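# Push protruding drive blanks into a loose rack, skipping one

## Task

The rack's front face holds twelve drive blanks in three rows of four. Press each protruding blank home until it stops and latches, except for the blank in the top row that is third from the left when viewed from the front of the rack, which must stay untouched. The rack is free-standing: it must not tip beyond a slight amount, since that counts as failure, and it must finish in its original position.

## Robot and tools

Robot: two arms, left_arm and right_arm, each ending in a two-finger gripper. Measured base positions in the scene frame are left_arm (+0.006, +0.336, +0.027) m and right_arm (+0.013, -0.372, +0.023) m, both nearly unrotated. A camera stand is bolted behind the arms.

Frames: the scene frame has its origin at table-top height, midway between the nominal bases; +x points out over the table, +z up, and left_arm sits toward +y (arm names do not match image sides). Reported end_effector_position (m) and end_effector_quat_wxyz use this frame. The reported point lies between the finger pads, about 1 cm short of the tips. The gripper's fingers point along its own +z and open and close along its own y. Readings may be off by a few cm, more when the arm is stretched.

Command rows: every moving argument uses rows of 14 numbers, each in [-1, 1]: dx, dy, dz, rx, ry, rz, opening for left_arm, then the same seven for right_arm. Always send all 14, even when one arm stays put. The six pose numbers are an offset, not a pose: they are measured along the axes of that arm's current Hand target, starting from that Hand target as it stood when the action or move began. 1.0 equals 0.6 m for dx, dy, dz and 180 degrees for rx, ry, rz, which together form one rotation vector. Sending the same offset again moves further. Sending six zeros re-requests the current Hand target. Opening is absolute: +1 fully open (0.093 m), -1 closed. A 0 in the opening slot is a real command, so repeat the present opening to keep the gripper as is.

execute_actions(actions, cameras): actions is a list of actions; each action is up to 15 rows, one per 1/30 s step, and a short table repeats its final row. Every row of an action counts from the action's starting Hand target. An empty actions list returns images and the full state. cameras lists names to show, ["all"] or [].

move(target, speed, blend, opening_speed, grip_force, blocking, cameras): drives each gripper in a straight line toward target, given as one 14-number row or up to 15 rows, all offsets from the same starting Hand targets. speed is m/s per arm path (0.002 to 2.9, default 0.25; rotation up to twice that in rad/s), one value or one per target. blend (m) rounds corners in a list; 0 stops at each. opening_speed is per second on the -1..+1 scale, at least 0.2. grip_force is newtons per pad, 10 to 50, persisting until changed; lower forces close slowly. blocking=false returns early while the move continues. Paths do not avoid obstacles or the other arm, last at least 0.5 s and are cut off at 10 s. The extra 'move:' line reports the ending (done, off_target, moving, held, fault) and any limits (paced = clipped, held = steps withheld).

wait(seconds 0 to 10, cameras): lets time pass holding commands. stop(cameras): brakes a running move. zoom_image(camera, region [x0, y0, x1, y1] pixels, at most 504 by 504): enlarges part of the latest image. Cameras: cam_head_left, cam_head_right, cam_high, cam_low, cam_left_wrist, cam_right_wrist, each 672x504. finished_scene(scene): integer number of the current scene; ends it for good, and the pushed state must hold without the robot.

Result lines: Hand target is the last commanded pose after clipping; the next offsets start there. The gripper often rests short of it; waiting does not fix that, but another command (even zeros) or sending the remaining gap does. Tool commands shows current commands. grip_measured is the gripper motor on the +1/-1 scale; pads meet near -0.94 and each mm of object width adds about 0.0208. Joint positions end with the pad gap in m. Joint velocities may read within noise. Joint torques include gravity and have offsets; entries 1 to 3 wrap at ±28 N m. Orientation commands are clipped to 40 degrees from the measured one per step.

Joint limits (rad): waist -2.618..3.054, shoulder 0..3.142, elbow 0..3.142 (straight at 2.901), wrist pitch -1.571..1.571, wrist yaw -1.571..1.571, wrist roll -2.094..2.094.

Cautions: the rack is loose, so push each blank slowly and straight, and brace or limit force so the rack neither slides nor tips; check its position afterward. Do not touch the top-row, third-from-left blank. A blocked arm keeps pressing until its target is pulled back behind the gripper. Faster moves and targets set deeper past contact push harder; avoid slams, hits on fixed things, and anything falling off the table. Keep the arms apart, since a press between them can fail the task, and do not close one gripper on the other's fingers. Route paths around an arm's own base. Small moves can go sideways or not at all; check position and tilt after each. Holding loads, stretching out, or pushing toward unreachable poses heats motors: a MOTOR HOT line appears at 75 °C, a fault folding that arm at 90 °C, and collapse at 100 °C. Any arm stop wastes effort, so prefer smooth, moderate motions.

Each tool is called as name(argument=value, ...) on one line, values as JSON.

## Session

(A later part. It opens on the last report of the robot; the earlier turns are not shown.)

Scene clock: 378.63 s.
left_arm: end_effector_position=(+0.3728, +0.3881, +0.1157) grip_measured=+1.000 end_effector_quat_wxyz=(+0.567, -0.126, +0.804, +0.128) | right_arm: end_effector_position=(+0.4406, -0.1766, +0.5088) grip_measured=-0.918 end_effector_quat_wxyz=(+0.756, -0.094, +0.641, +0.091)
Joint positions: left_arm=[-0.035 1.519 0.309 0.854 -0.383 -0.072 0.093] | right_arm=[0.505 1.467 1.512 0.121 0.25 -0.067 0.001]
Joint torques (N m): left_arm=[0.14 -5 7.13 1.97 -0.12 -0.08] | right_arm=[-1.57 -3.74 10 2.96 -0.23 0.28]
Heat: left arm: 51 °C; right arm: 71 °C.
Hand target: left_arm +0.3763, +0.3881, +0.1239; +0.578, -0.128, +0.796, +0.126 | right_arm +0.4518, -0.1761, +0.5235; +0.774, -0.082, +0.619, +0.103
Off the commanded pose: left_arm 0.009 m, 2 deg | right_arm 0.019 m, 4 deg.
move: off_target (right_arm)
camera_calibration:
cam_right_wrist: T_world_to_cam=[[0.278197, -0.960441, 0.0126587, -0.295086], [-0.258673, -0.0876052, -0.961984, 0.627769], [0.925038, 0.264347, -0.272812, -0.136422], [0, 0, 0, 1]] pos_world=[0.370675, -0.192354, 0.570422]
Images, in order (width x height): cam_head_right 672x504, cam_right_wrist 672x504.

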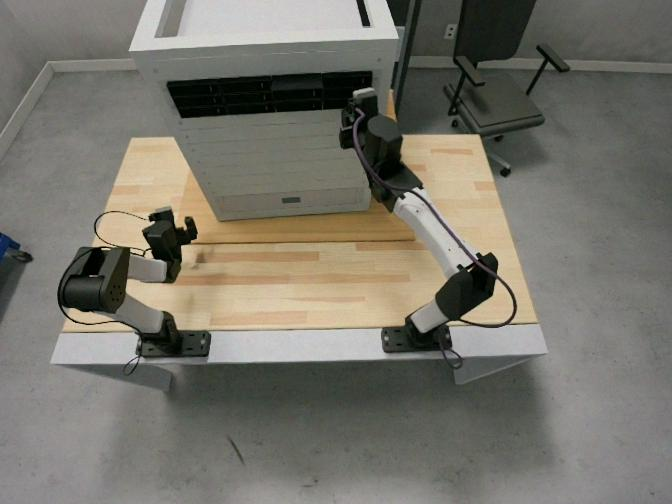

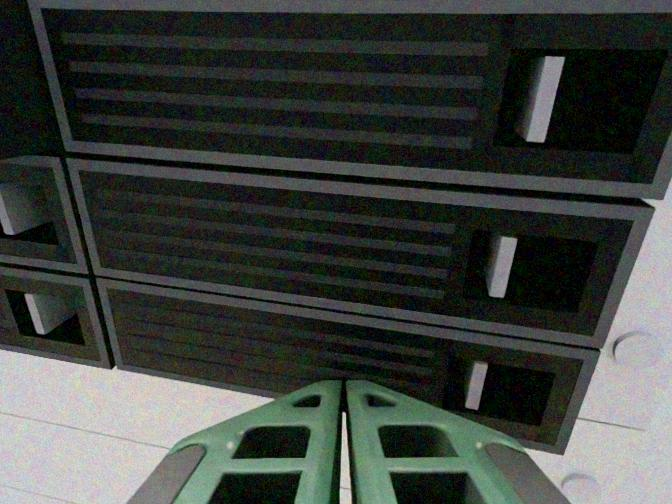

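move(target=[[0,0,0,0,0,0,1, -0.0112,0.0102,-0.0495,0,0,0,-0.92],[0,0,0,0,0,0,1, -0.1125,0.0405,-0.195,0,0,0,-0.92]], speed=[0.1,0.2], blend=[0.01,0], cameras=["cam_right_wrist","cam_head_right"])

zoom_image(camera="cam_right_wrist", region=[0, 80, 300, 380])

zoom_image(camera="cam_right_wrist", region=[200, 80, 500, 380])

zoom_image(camera="cam_head_right", region=[150, 50, 400, 140])

Scene clock: 412.07 s.
left_arm: end_effector_position=(+0.3728, +0.3881, +0.1157) grip_measured=+1.000 end_effector_quat_wxyz=(+0.567, -0.126, +0.804, +0.128) | right_arm: end_effector_position=(+0.3243, -0.1831, +0.5542) grip_measured=-0.918 end_effector_quat_wxyz=(+0.767, -0.089, +0.627, +0.103)
Joint positions: left_arm=[-0.035 1.519 0.309 0.854 -0.383 -0.072 0.093] | right_arm=[0.745 1.177 1.452 -0.05 0.474 -0.111 0.001]
Joint torques (N m): left_arm=[0.13 -5.03 7.1 1.96 -0.12 -0.09] | right_arm=[0.14 -4 7.77 2.18 0.07 0.03]
Heat: left arm: 51 °C; right arm: 79 °C. Fold the right arm in close to its base, or ease its load, before you think long.
Hand target: left_arm +0.3763, +0.3881, +0.1239; +0.578, -0.128, +0.796, +0.126 | right_arm +0.3210, -0.1862, +0.5636; +0.774, -0.082, +0.619, +0.103
Off the commanded pose: left_arm 0.009 m, 2 deg | right_arm 0.010 m, 1 deg.
MOTOR HOT: joint 4 (wrist pitch) of the right arm reports 79 °C; the controller's stop level is 90 °C. To cool a motor, set the load down, stop pushing, or move to a pose that needs little force.
move: done
camera_calibration:
cam_right_wrist: T_world_to_cam=[[0.29046, -0.956875, -0.00487923, -0.263121], [-0.225218, -0.0634076, -0.972243, 0.640103], [0.930005, 0.283497, -0.233923, -0.0344113], [0, 0, 0, 1]] pos_world=[0.252592, -0.201431, 0.613002]
Images, in order (width x height): cam_head_right 672x504, cam_right_wrist 672x504.

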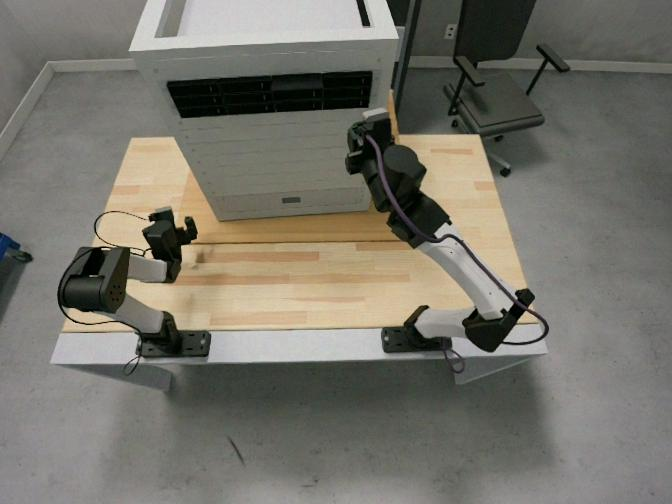

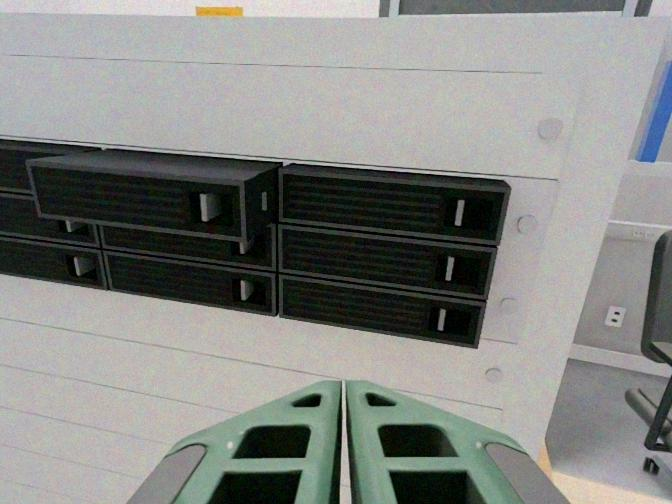

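Scaled by 1.680 from the camera's 672x504 image, which has a finer 960x720 frame.

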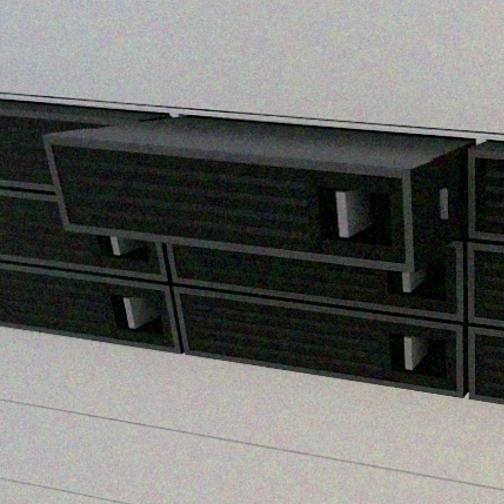

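Scaled by 1.680 from the camera's 672x504 image, which has a finer 960x720 frame.

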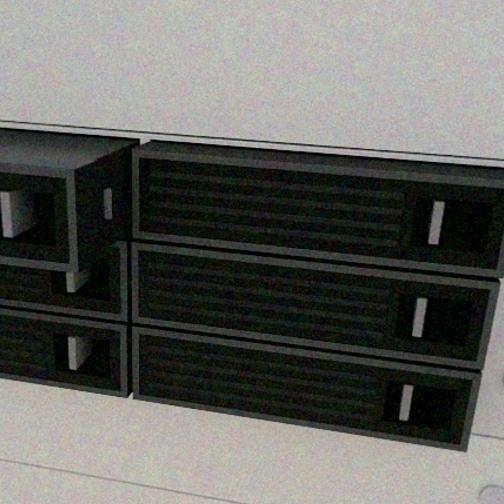

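Scaled by 2.016 from the camera's 672x504 image, which has a finer 960x720 frame.

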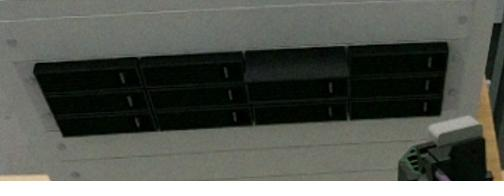

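move(target=[0,0,0,0,0,0,1, 0.547,-0.1945,-0.301,0,0.53,0,-0.92], speed=0.4, cameras=["cam_head_right","cam_head_left"])

Scene clock: 428.60 s.
left_arm: end_effector_position=(+0.3728, +0.3881, +0.1157) grip_measured=+1.000 end_effector_quat_wxyz=(+0.567, -0.126, +0.804, +0.128) | right_arm: end_effector_position=(+0.2578, -0.3253, +0.2068) grip_measured=-0.918 end_effector_quat_wxyz=(+0.081, -0.127, +0.989, +0.004)
Joint positions: left_arm=[-0.035 1.519 0.309 0.854 -0.383 -0.072 0.093] | right_arm=[0.179 1.355 1.322 -1.375 0.003 -0.064 0.001]
Joint torques (N m): left_arm=[0.16 -5.03 7.12 1.97 -0.12 -0.08] | right_arm=[-0.75 -4.71 5.56 0.35 -0.17 0]
Heat: left arm: 51 °C; right arm: 73 °C. Fold the right arm in close to its base, or ease its load, before you think long.
Hand target: left_arm +0.3763, +0.3881, +0.1239; +0.578, -0.128, +0.796, +0.126 | right_arm +0.2510, -0.3257, +0.2036; +0.063, -0.131, +0.989, +0.009
Off the commanded pose: left_arm 0.009 m, 2 deg | right_arm 0.008 m, 2 deg.
MOTOR HOT: still on. Joint 4 (wrist pitch) of the right arm reports 73 °C.
move: done
Images, in order (width x height): cam_head_left 672x504, cam_head_right 672x504.

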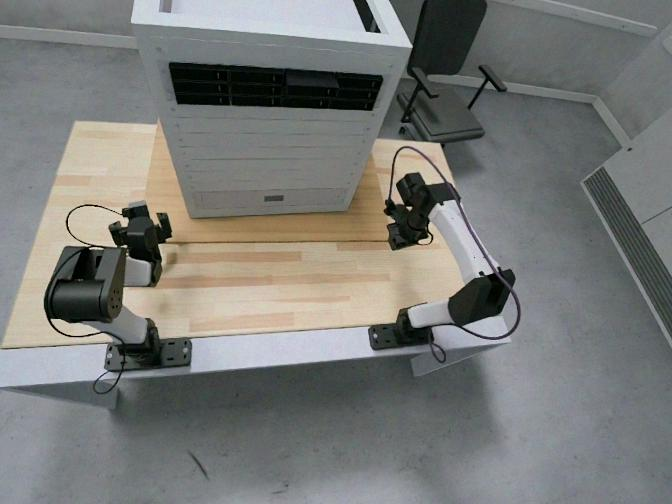

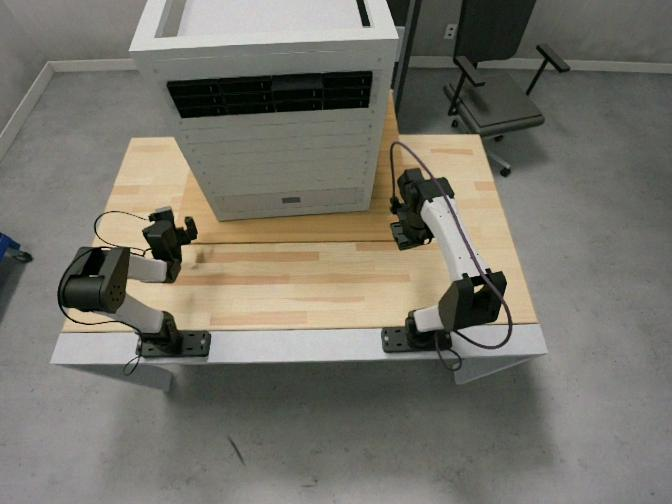

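move(target=[-0.6277,-0.262,-0.4202,0.2011,-0.1676,-0.0082,-0.92,0,0,0,0,0,0,-0.92], speed=0.3, cameras=["cam_left_wrist","cam_head_left","cam_head_right"])

Scene clock: 460.27 s.
left_arm: end_effector_position=(+0.3223, +0.1778, +0.5409) grip_measured=-0.918 end_effector_quat_wxyz=(+0.770, +0.078, +0.625, -0.099) | right_arm: end_effector_position=(+0.2578, -0.3253, +0.2068) grip_measured=-0.918 end_effector_quat_wxyz=(+0.081, -0.128, +0.988, +0.004)
Joint positions: left_arm=[-0.648 1.092 1.325 -0.009 -0.381 0.08 0.001] | right_arm=[0.179 1.355 1.322 -1.376 0.003 -0.065 0.001]
Joint torques (N m): left_arm=[-0.57 -1.69 10.96 1.77 0.12 0] | right_arm=[-0.75 -4.7 5.55 0.35 -0.17 0]
Heat: left arm: 52 °C; right arm: 62 °C.
Hand target: left_arm +0.3202, +0.1750, +0.5500; +0.774, +0.082, +0.619, -0.103 | right_arm +0.2509, -0.3257, +0.2036; +0.063, -0.131, +0.989, +0.009
Off the commanded pose: left_arm 0.010 m, 1 deg | right_arm 0.008 m, 2 deg.
MOTOR HOT: cleared for the motors of the right arm.
move: done
camera_calibration:
cam_left_wrist: T_world_to_cam=[[-0.253194, -0.967317, -0.0137864, 0.260798], [-0.215973, 0.0704103, -0.973857, 0.623209], [0.943, -0.243597, -0.226742, -0.0542113], [0, 0, 0, 1]] pos_world=[0.25175, 0.195188, 0.59822]
Images, in order (width x height): cam_head_left 672x504, cam_head_right 672x504, cam_left_wrist 672x504.

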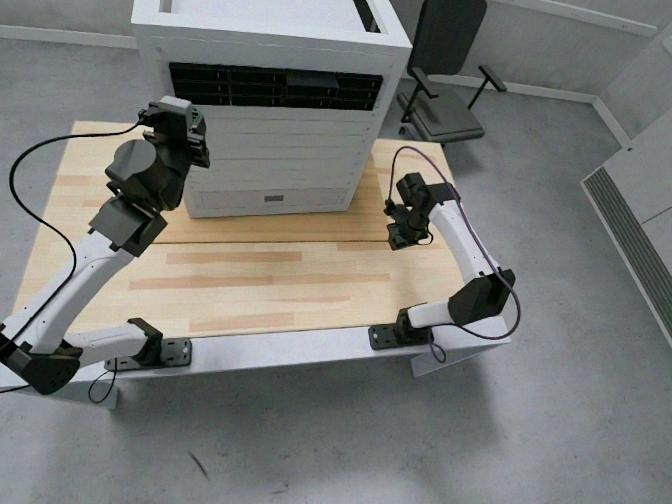

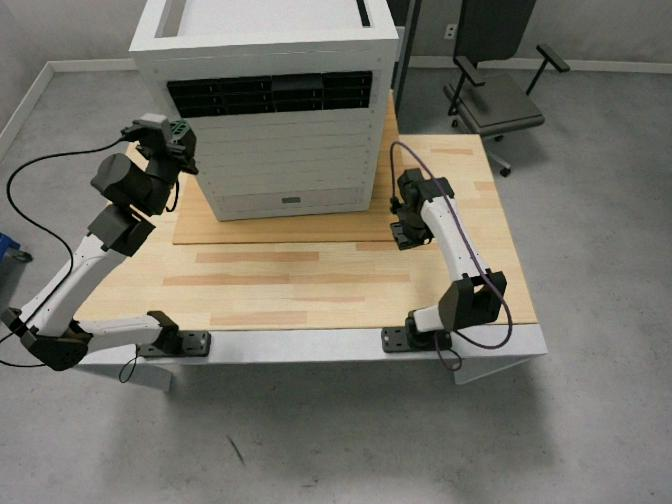

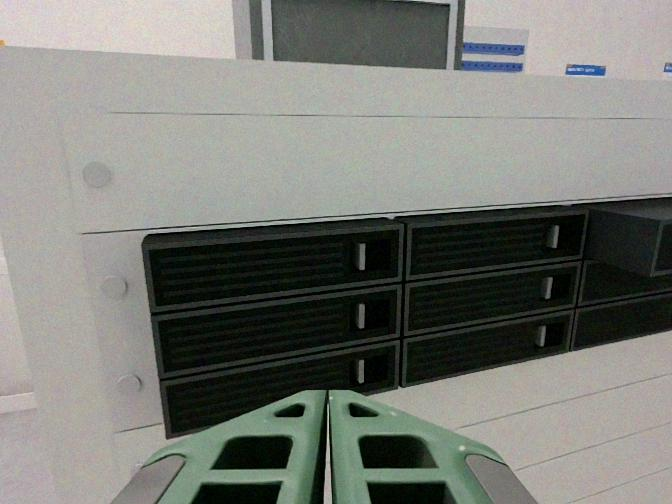

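move(target=[0.546,0.2107,-0.3053,0,0.53,0,-0.92,0,0,0,0,0,0,-0.92], speed=0.3, cameras=["cam_head_right"])

zoom_image(camera="cam_head_right", region=[150, 50, 400, 140])

wait(seconds=10)

wait(seconds=10)

wait(seconds=10)

wait(seconds=10)

wait(seconds=10)

wait(seconds=10)

Scene clock: 485.80 s.
left_arm: end_effector_position=(+0.2541, +0.3204, +0.1930) grip_measured=-0.918 end_effector_quat_wxyz=(+0.076, +0.132, +0.988, -0.015) | right_arm: end_effector_position=(+0.2578, -0.3253, +0.2068) grip_measured=-0.918 end_effector_quat_wxyz=(+0.081, -0.128, +0.988, +0.004)
Joint positions: left_arm=[-0.037 1.351 1.248 -1.32 0.045 0.231 0.001] | right_arm=[0.179 1.355 1.322 -1.376 0.003 -0.065 0.001]
Joint torques (N m): left_arm=[0.87 -3.44 7.12 0.39 -0.13 0.02] | right_arm=[-0.75 -4.7 5.56 0.35 -0.17 0]
Heat: left arm: 49 °C; right arm: 58 °C.
Hand target: left_arm +0.2505, +0.3248, +0.1900; +0.063, +0.132, +0.989, -0.009 | right_arm +0.2509, -0.3257, +0.2036; +0.063, -0.131, +0.989, +0.009
Off the commanded pose: left_arm 0.006 m, 2 deg | right_arm 0.008 m, 2 deg.
move: done
Images, in order (width x height): cam_head_right 672x504.

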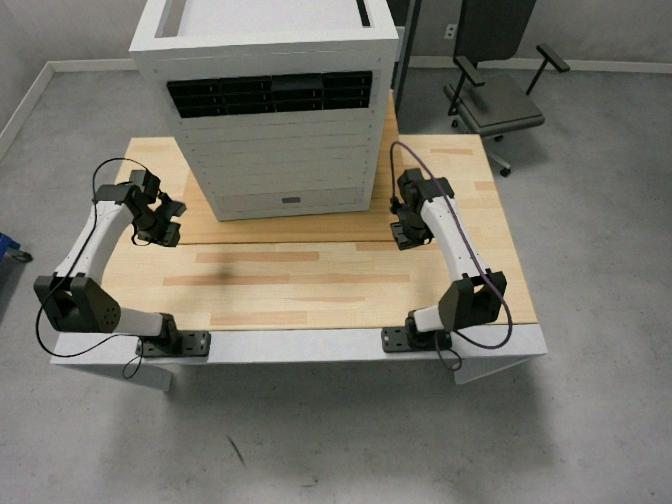

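Scaled by 2.016 from the camera's 672x504 image, which has a finer 960x720 frame.

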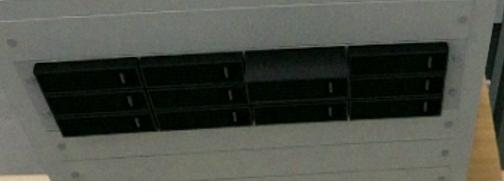

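Scene clock: 495.80 s.
left_arm: end_effector_position=(+0.2541, +0.3204, +0.1930) grip_measured=-0.918 end_effector_quat_wxyz=(+0.076, +0.132, +0.988, -0.015) | right_arm: end_effector_position=(+0.2578, -0.3253, +0.2068) grip_measured=-0.918 end_effector_quat_wxyz=(+0.081, -0.128, +0.988, +0.004)
Joint positions: left_arm=[-0.037 1.351 1.248 -1.32 0.045 0.231 0.001] | right_arm=[0.179 1.355 1.322 -1.376 0.003 -0.065 0.001]
Joint torques (N m): left_arm=[0.85 -3.44 7.13 0.39 -0.14 0.02] | right_arm=[-0.75 -4.71 5.55 0.35 -0.17 0]
Heat: left arm: 47 °C; right arm: 57 °C.
Hand target: left_arm +0.2505, +0.3247, +0.1900; +0.063, +0.132, +0.989, -0.009 | right_arm +0.2509, -0.3257, +0.2036; +0.063, -0.131, +0.989, +0.009
Tool commands: left_gripper/opening=-0.92 right_gripper/opening=-0.92
Off the commanded pose: left_arm 0.006 m, 2 deg | right_arm 0.008 m, 2 deg.
wait: 10.00 s; at rest by 0.17 s

Scene clock: 505.80 s.
left_arm: end_effector_position=(+0.2541, +0.3204, +0.1930) grip_measured=-0.918 end_effector_quat_wxyz=(+0.076, +0.132, +0.988, -0.015) | right_arm: end_effector_position=(+0.2578, -0.3253, +0.2068) grip_measured=-0.918 end_effector_quat_wxyz=(+0.081, -0.128, +0.988, +0.004)
Joint positions: left_arm=[-0.037 1.351 1.248 -1.32 0.045 0.231 0.001] | right_arm=[0.179 1.355 1.322 -1.376 0.003 -0.065 0.001]
Joint torques (N m): left_arm=[0.85 -3.45 7.12 0.39 -0.15 0.02] | right_arm=[-0.75 -4.71 5.56 0.35 -0.17 0]
Heat: left arm: 46 °C; right arm: 56 °C.
Hand target: left_arm +0.2505, +0.3247, +0.1900; +0.063, +0.132, +0.989, -0.009 | right_arm +0.2509, -0.3257, +0.2036; +0.063, -0.131, +0.989, +0.009
Tool commands: left_gripper/opening=-0.92 right_gripper/opening=-0.92
Off the commanded pose: left_arm 0.006 m, 2 deg | right_arm 0.008 m, 2 deg.
wait: 10.00 s; at rest by 0.17 s

Scene clock: 515.80 s.
left_arm: end_effector_position=(+0.2541, +0.3204, +0.1930) grip_measured=-0.918 end_effector_quat_wxyz=(+0.076, +0.132, +0.988, -0.015) | right_arm: end_effector_position=(+0.2578, -0.3253, +0.2068) grip_measured=-0.918 end_effector_quat_wxyz=(+0.081, -0.128, +0.988, +0.004)
Joint positions: left_arm=[-0.037 1.351 1.248 -1.32 0.045 0.231 0.001] | right_arm=[0.179 1.355 1.322 -1.376 0.003 -0.065 0.001]
Joint torques (N m): left_arm=[0.85 -3.45 7.1 0.4 -0.14 0.02] | right_arm=[-0.75 -4.7 5.56 0.35 -0.17 0]
Heat: left arm: 45 °C; right arm: 55 °C.
Hand target: left_arm +0.2505, +0.3247, +0.1900; +0.063, +0.132, +0.989, -0.009 | right_arm +0.2509, -0.3257, +0.2036; +0.063, -0.131, +0.989, +0.009
Tool commands: left_gripper/opening=-0.92 right_gripper/opening=-0.92
Off the commanded pose: left_arm 0.006 m, 2 deg | right_arm 0.008 m, 2 deg.
wait: 10.00 s; at rest by 0.17 s

Scene clock: 525.80 s.
left_arm: end_effector_position=(+0.2541, +0.3204, +0.1930) grip_measured=-0.918 end_effector_quat_wxyz=(+0.076, +0.132, +0.988, -0.015) | right_arm: end_effector_position=(+0.2578, -0.3253, +0.2068) grip_measured=-0.918 end_effector_quat_wxyz=(+0.081, -0.128, +0.988, +0.004)
Joint positions: left_arm=[-0.037 1.351 1.248 -1.32 0.045 0.231 0.001] | right_arm=[0.179 1.355 1.322 -1.376 0.003 -0.065 0.001]
Joint torques (N m): left_arm=[0.87 -3.44 7.15 0.39 -0.14 0.03] | right_arm=[-0.76 -4.7 5.56 0.35 -0.17 0]
Heat: left arm: 44 °C; right arm: 54 °C.
Hand target: left_arm +0.2505, +0.3247, +0.1900; +0.063, +0.132, +0.989, -0.009 | right_arm +0.2509, -0.3257, +0.2036; +0.063, -0.131, +0.989, +0.009
Tool commands: left_gripper/opening=-0.92 right_gripper/opening=-0.92
Off the commanded pose: left_arm 0.006 m, 2 deg | right_arm 0.008 m, 2 deg.
wait: 10.00 s; at rest by 0.17 s

Scene clock: 535.80 s.
left_arm: end_effector_position=(+0.2541, +0.3204, +0.1930) grip_measured=-0.918 end_effector_quat_wxyz=(+0.076, +0.132, +0.988, -0.015) | right_arm: end_effector_position=(+0.2578, -0.3253, +0.2068) grip_measured=-0.918 end_effector_quat_wxyz=(+0.081, -0.128, +0.988, +0.004)
Joint positions: left_arm=[-0.037 1.351 1.248 -1.32 0.045 0.231 0.001] | right_arm=[0.179 1.355 1.322 -1.376 0.003 -0.065 0.001]
Joint torques (N m): left_arm=[0.87 -3.47 7.15 0.39 -0.14 0.02] | right_arm=[-0.76 -4.7 5.56 0.35 -0.17 0]
Heat: left arm: 44 °C; right arm: 53 °C.
Hand target: left_arm +0.2505, +0.3247, +0.1900; +0.063, +0.132, +0.989, -0.009 | right_arm +0.2509, -0.3257, +0.2036; +0.063, -0.131, +0.989, +0.009
Tool commands: left_gripper/opening=-0.92 right_gripper/opening=-0.92
Off the commanded pose: left_arm 0.006 m, 2 deg | right_arm 0.008 m, 2 deg.
wait: 10.00 s; at rest by 0.17 s

Scene clock: 545.80 s.
left_arm: end_effector_position=(+0.2541, +0.3204, +0.1930) grip_measured=-0.918 end_effector_quat_wxyz=(+0.076, +0.132, +0.988, -0.015) | right_arm: end_effector_position=(+0.2578, -0.3253, +0.2068) grip_measured=-0.918 end_effector_quat_wxyz=(+0.081, -0.128, +0.988, +0.004)
Joint positions: left_arm=[-0.037 1.351 1.248 -1.32 0.045 0.231 0.001] | right_arm=[0.179 1.355 1.322 -1.376 0.003 -0.065 0.001]
Joint torques (N m): left_arm=[0.88 -3.47 7.13 0.39 -0.14 0.02] | right_arm=[-0.75 -4.7 5.56 0.35 -0.17 0]
Heat: left arm: 43 °C; right arm: 53 °C.
Hand target: left_arm +0.2505, +0.3247, +0.1900; +0.063, +0.132, +0.989, -0.009 | right_arm +0.2509, -0.3257, +0.2036; +0.063, -0.131, +0.989, +0.009
Tool commands: left_gripper/opening=-0.92 right_gripper/opening=-0.92
Off the commanded pose: left_arm 0.006 m, 2 deg | right_arm 0.008 m, 2 deg.
wait: 10.00 s; at rest by 0.17 s

finished_scene(scene=1)

The scene is finished: the task was done.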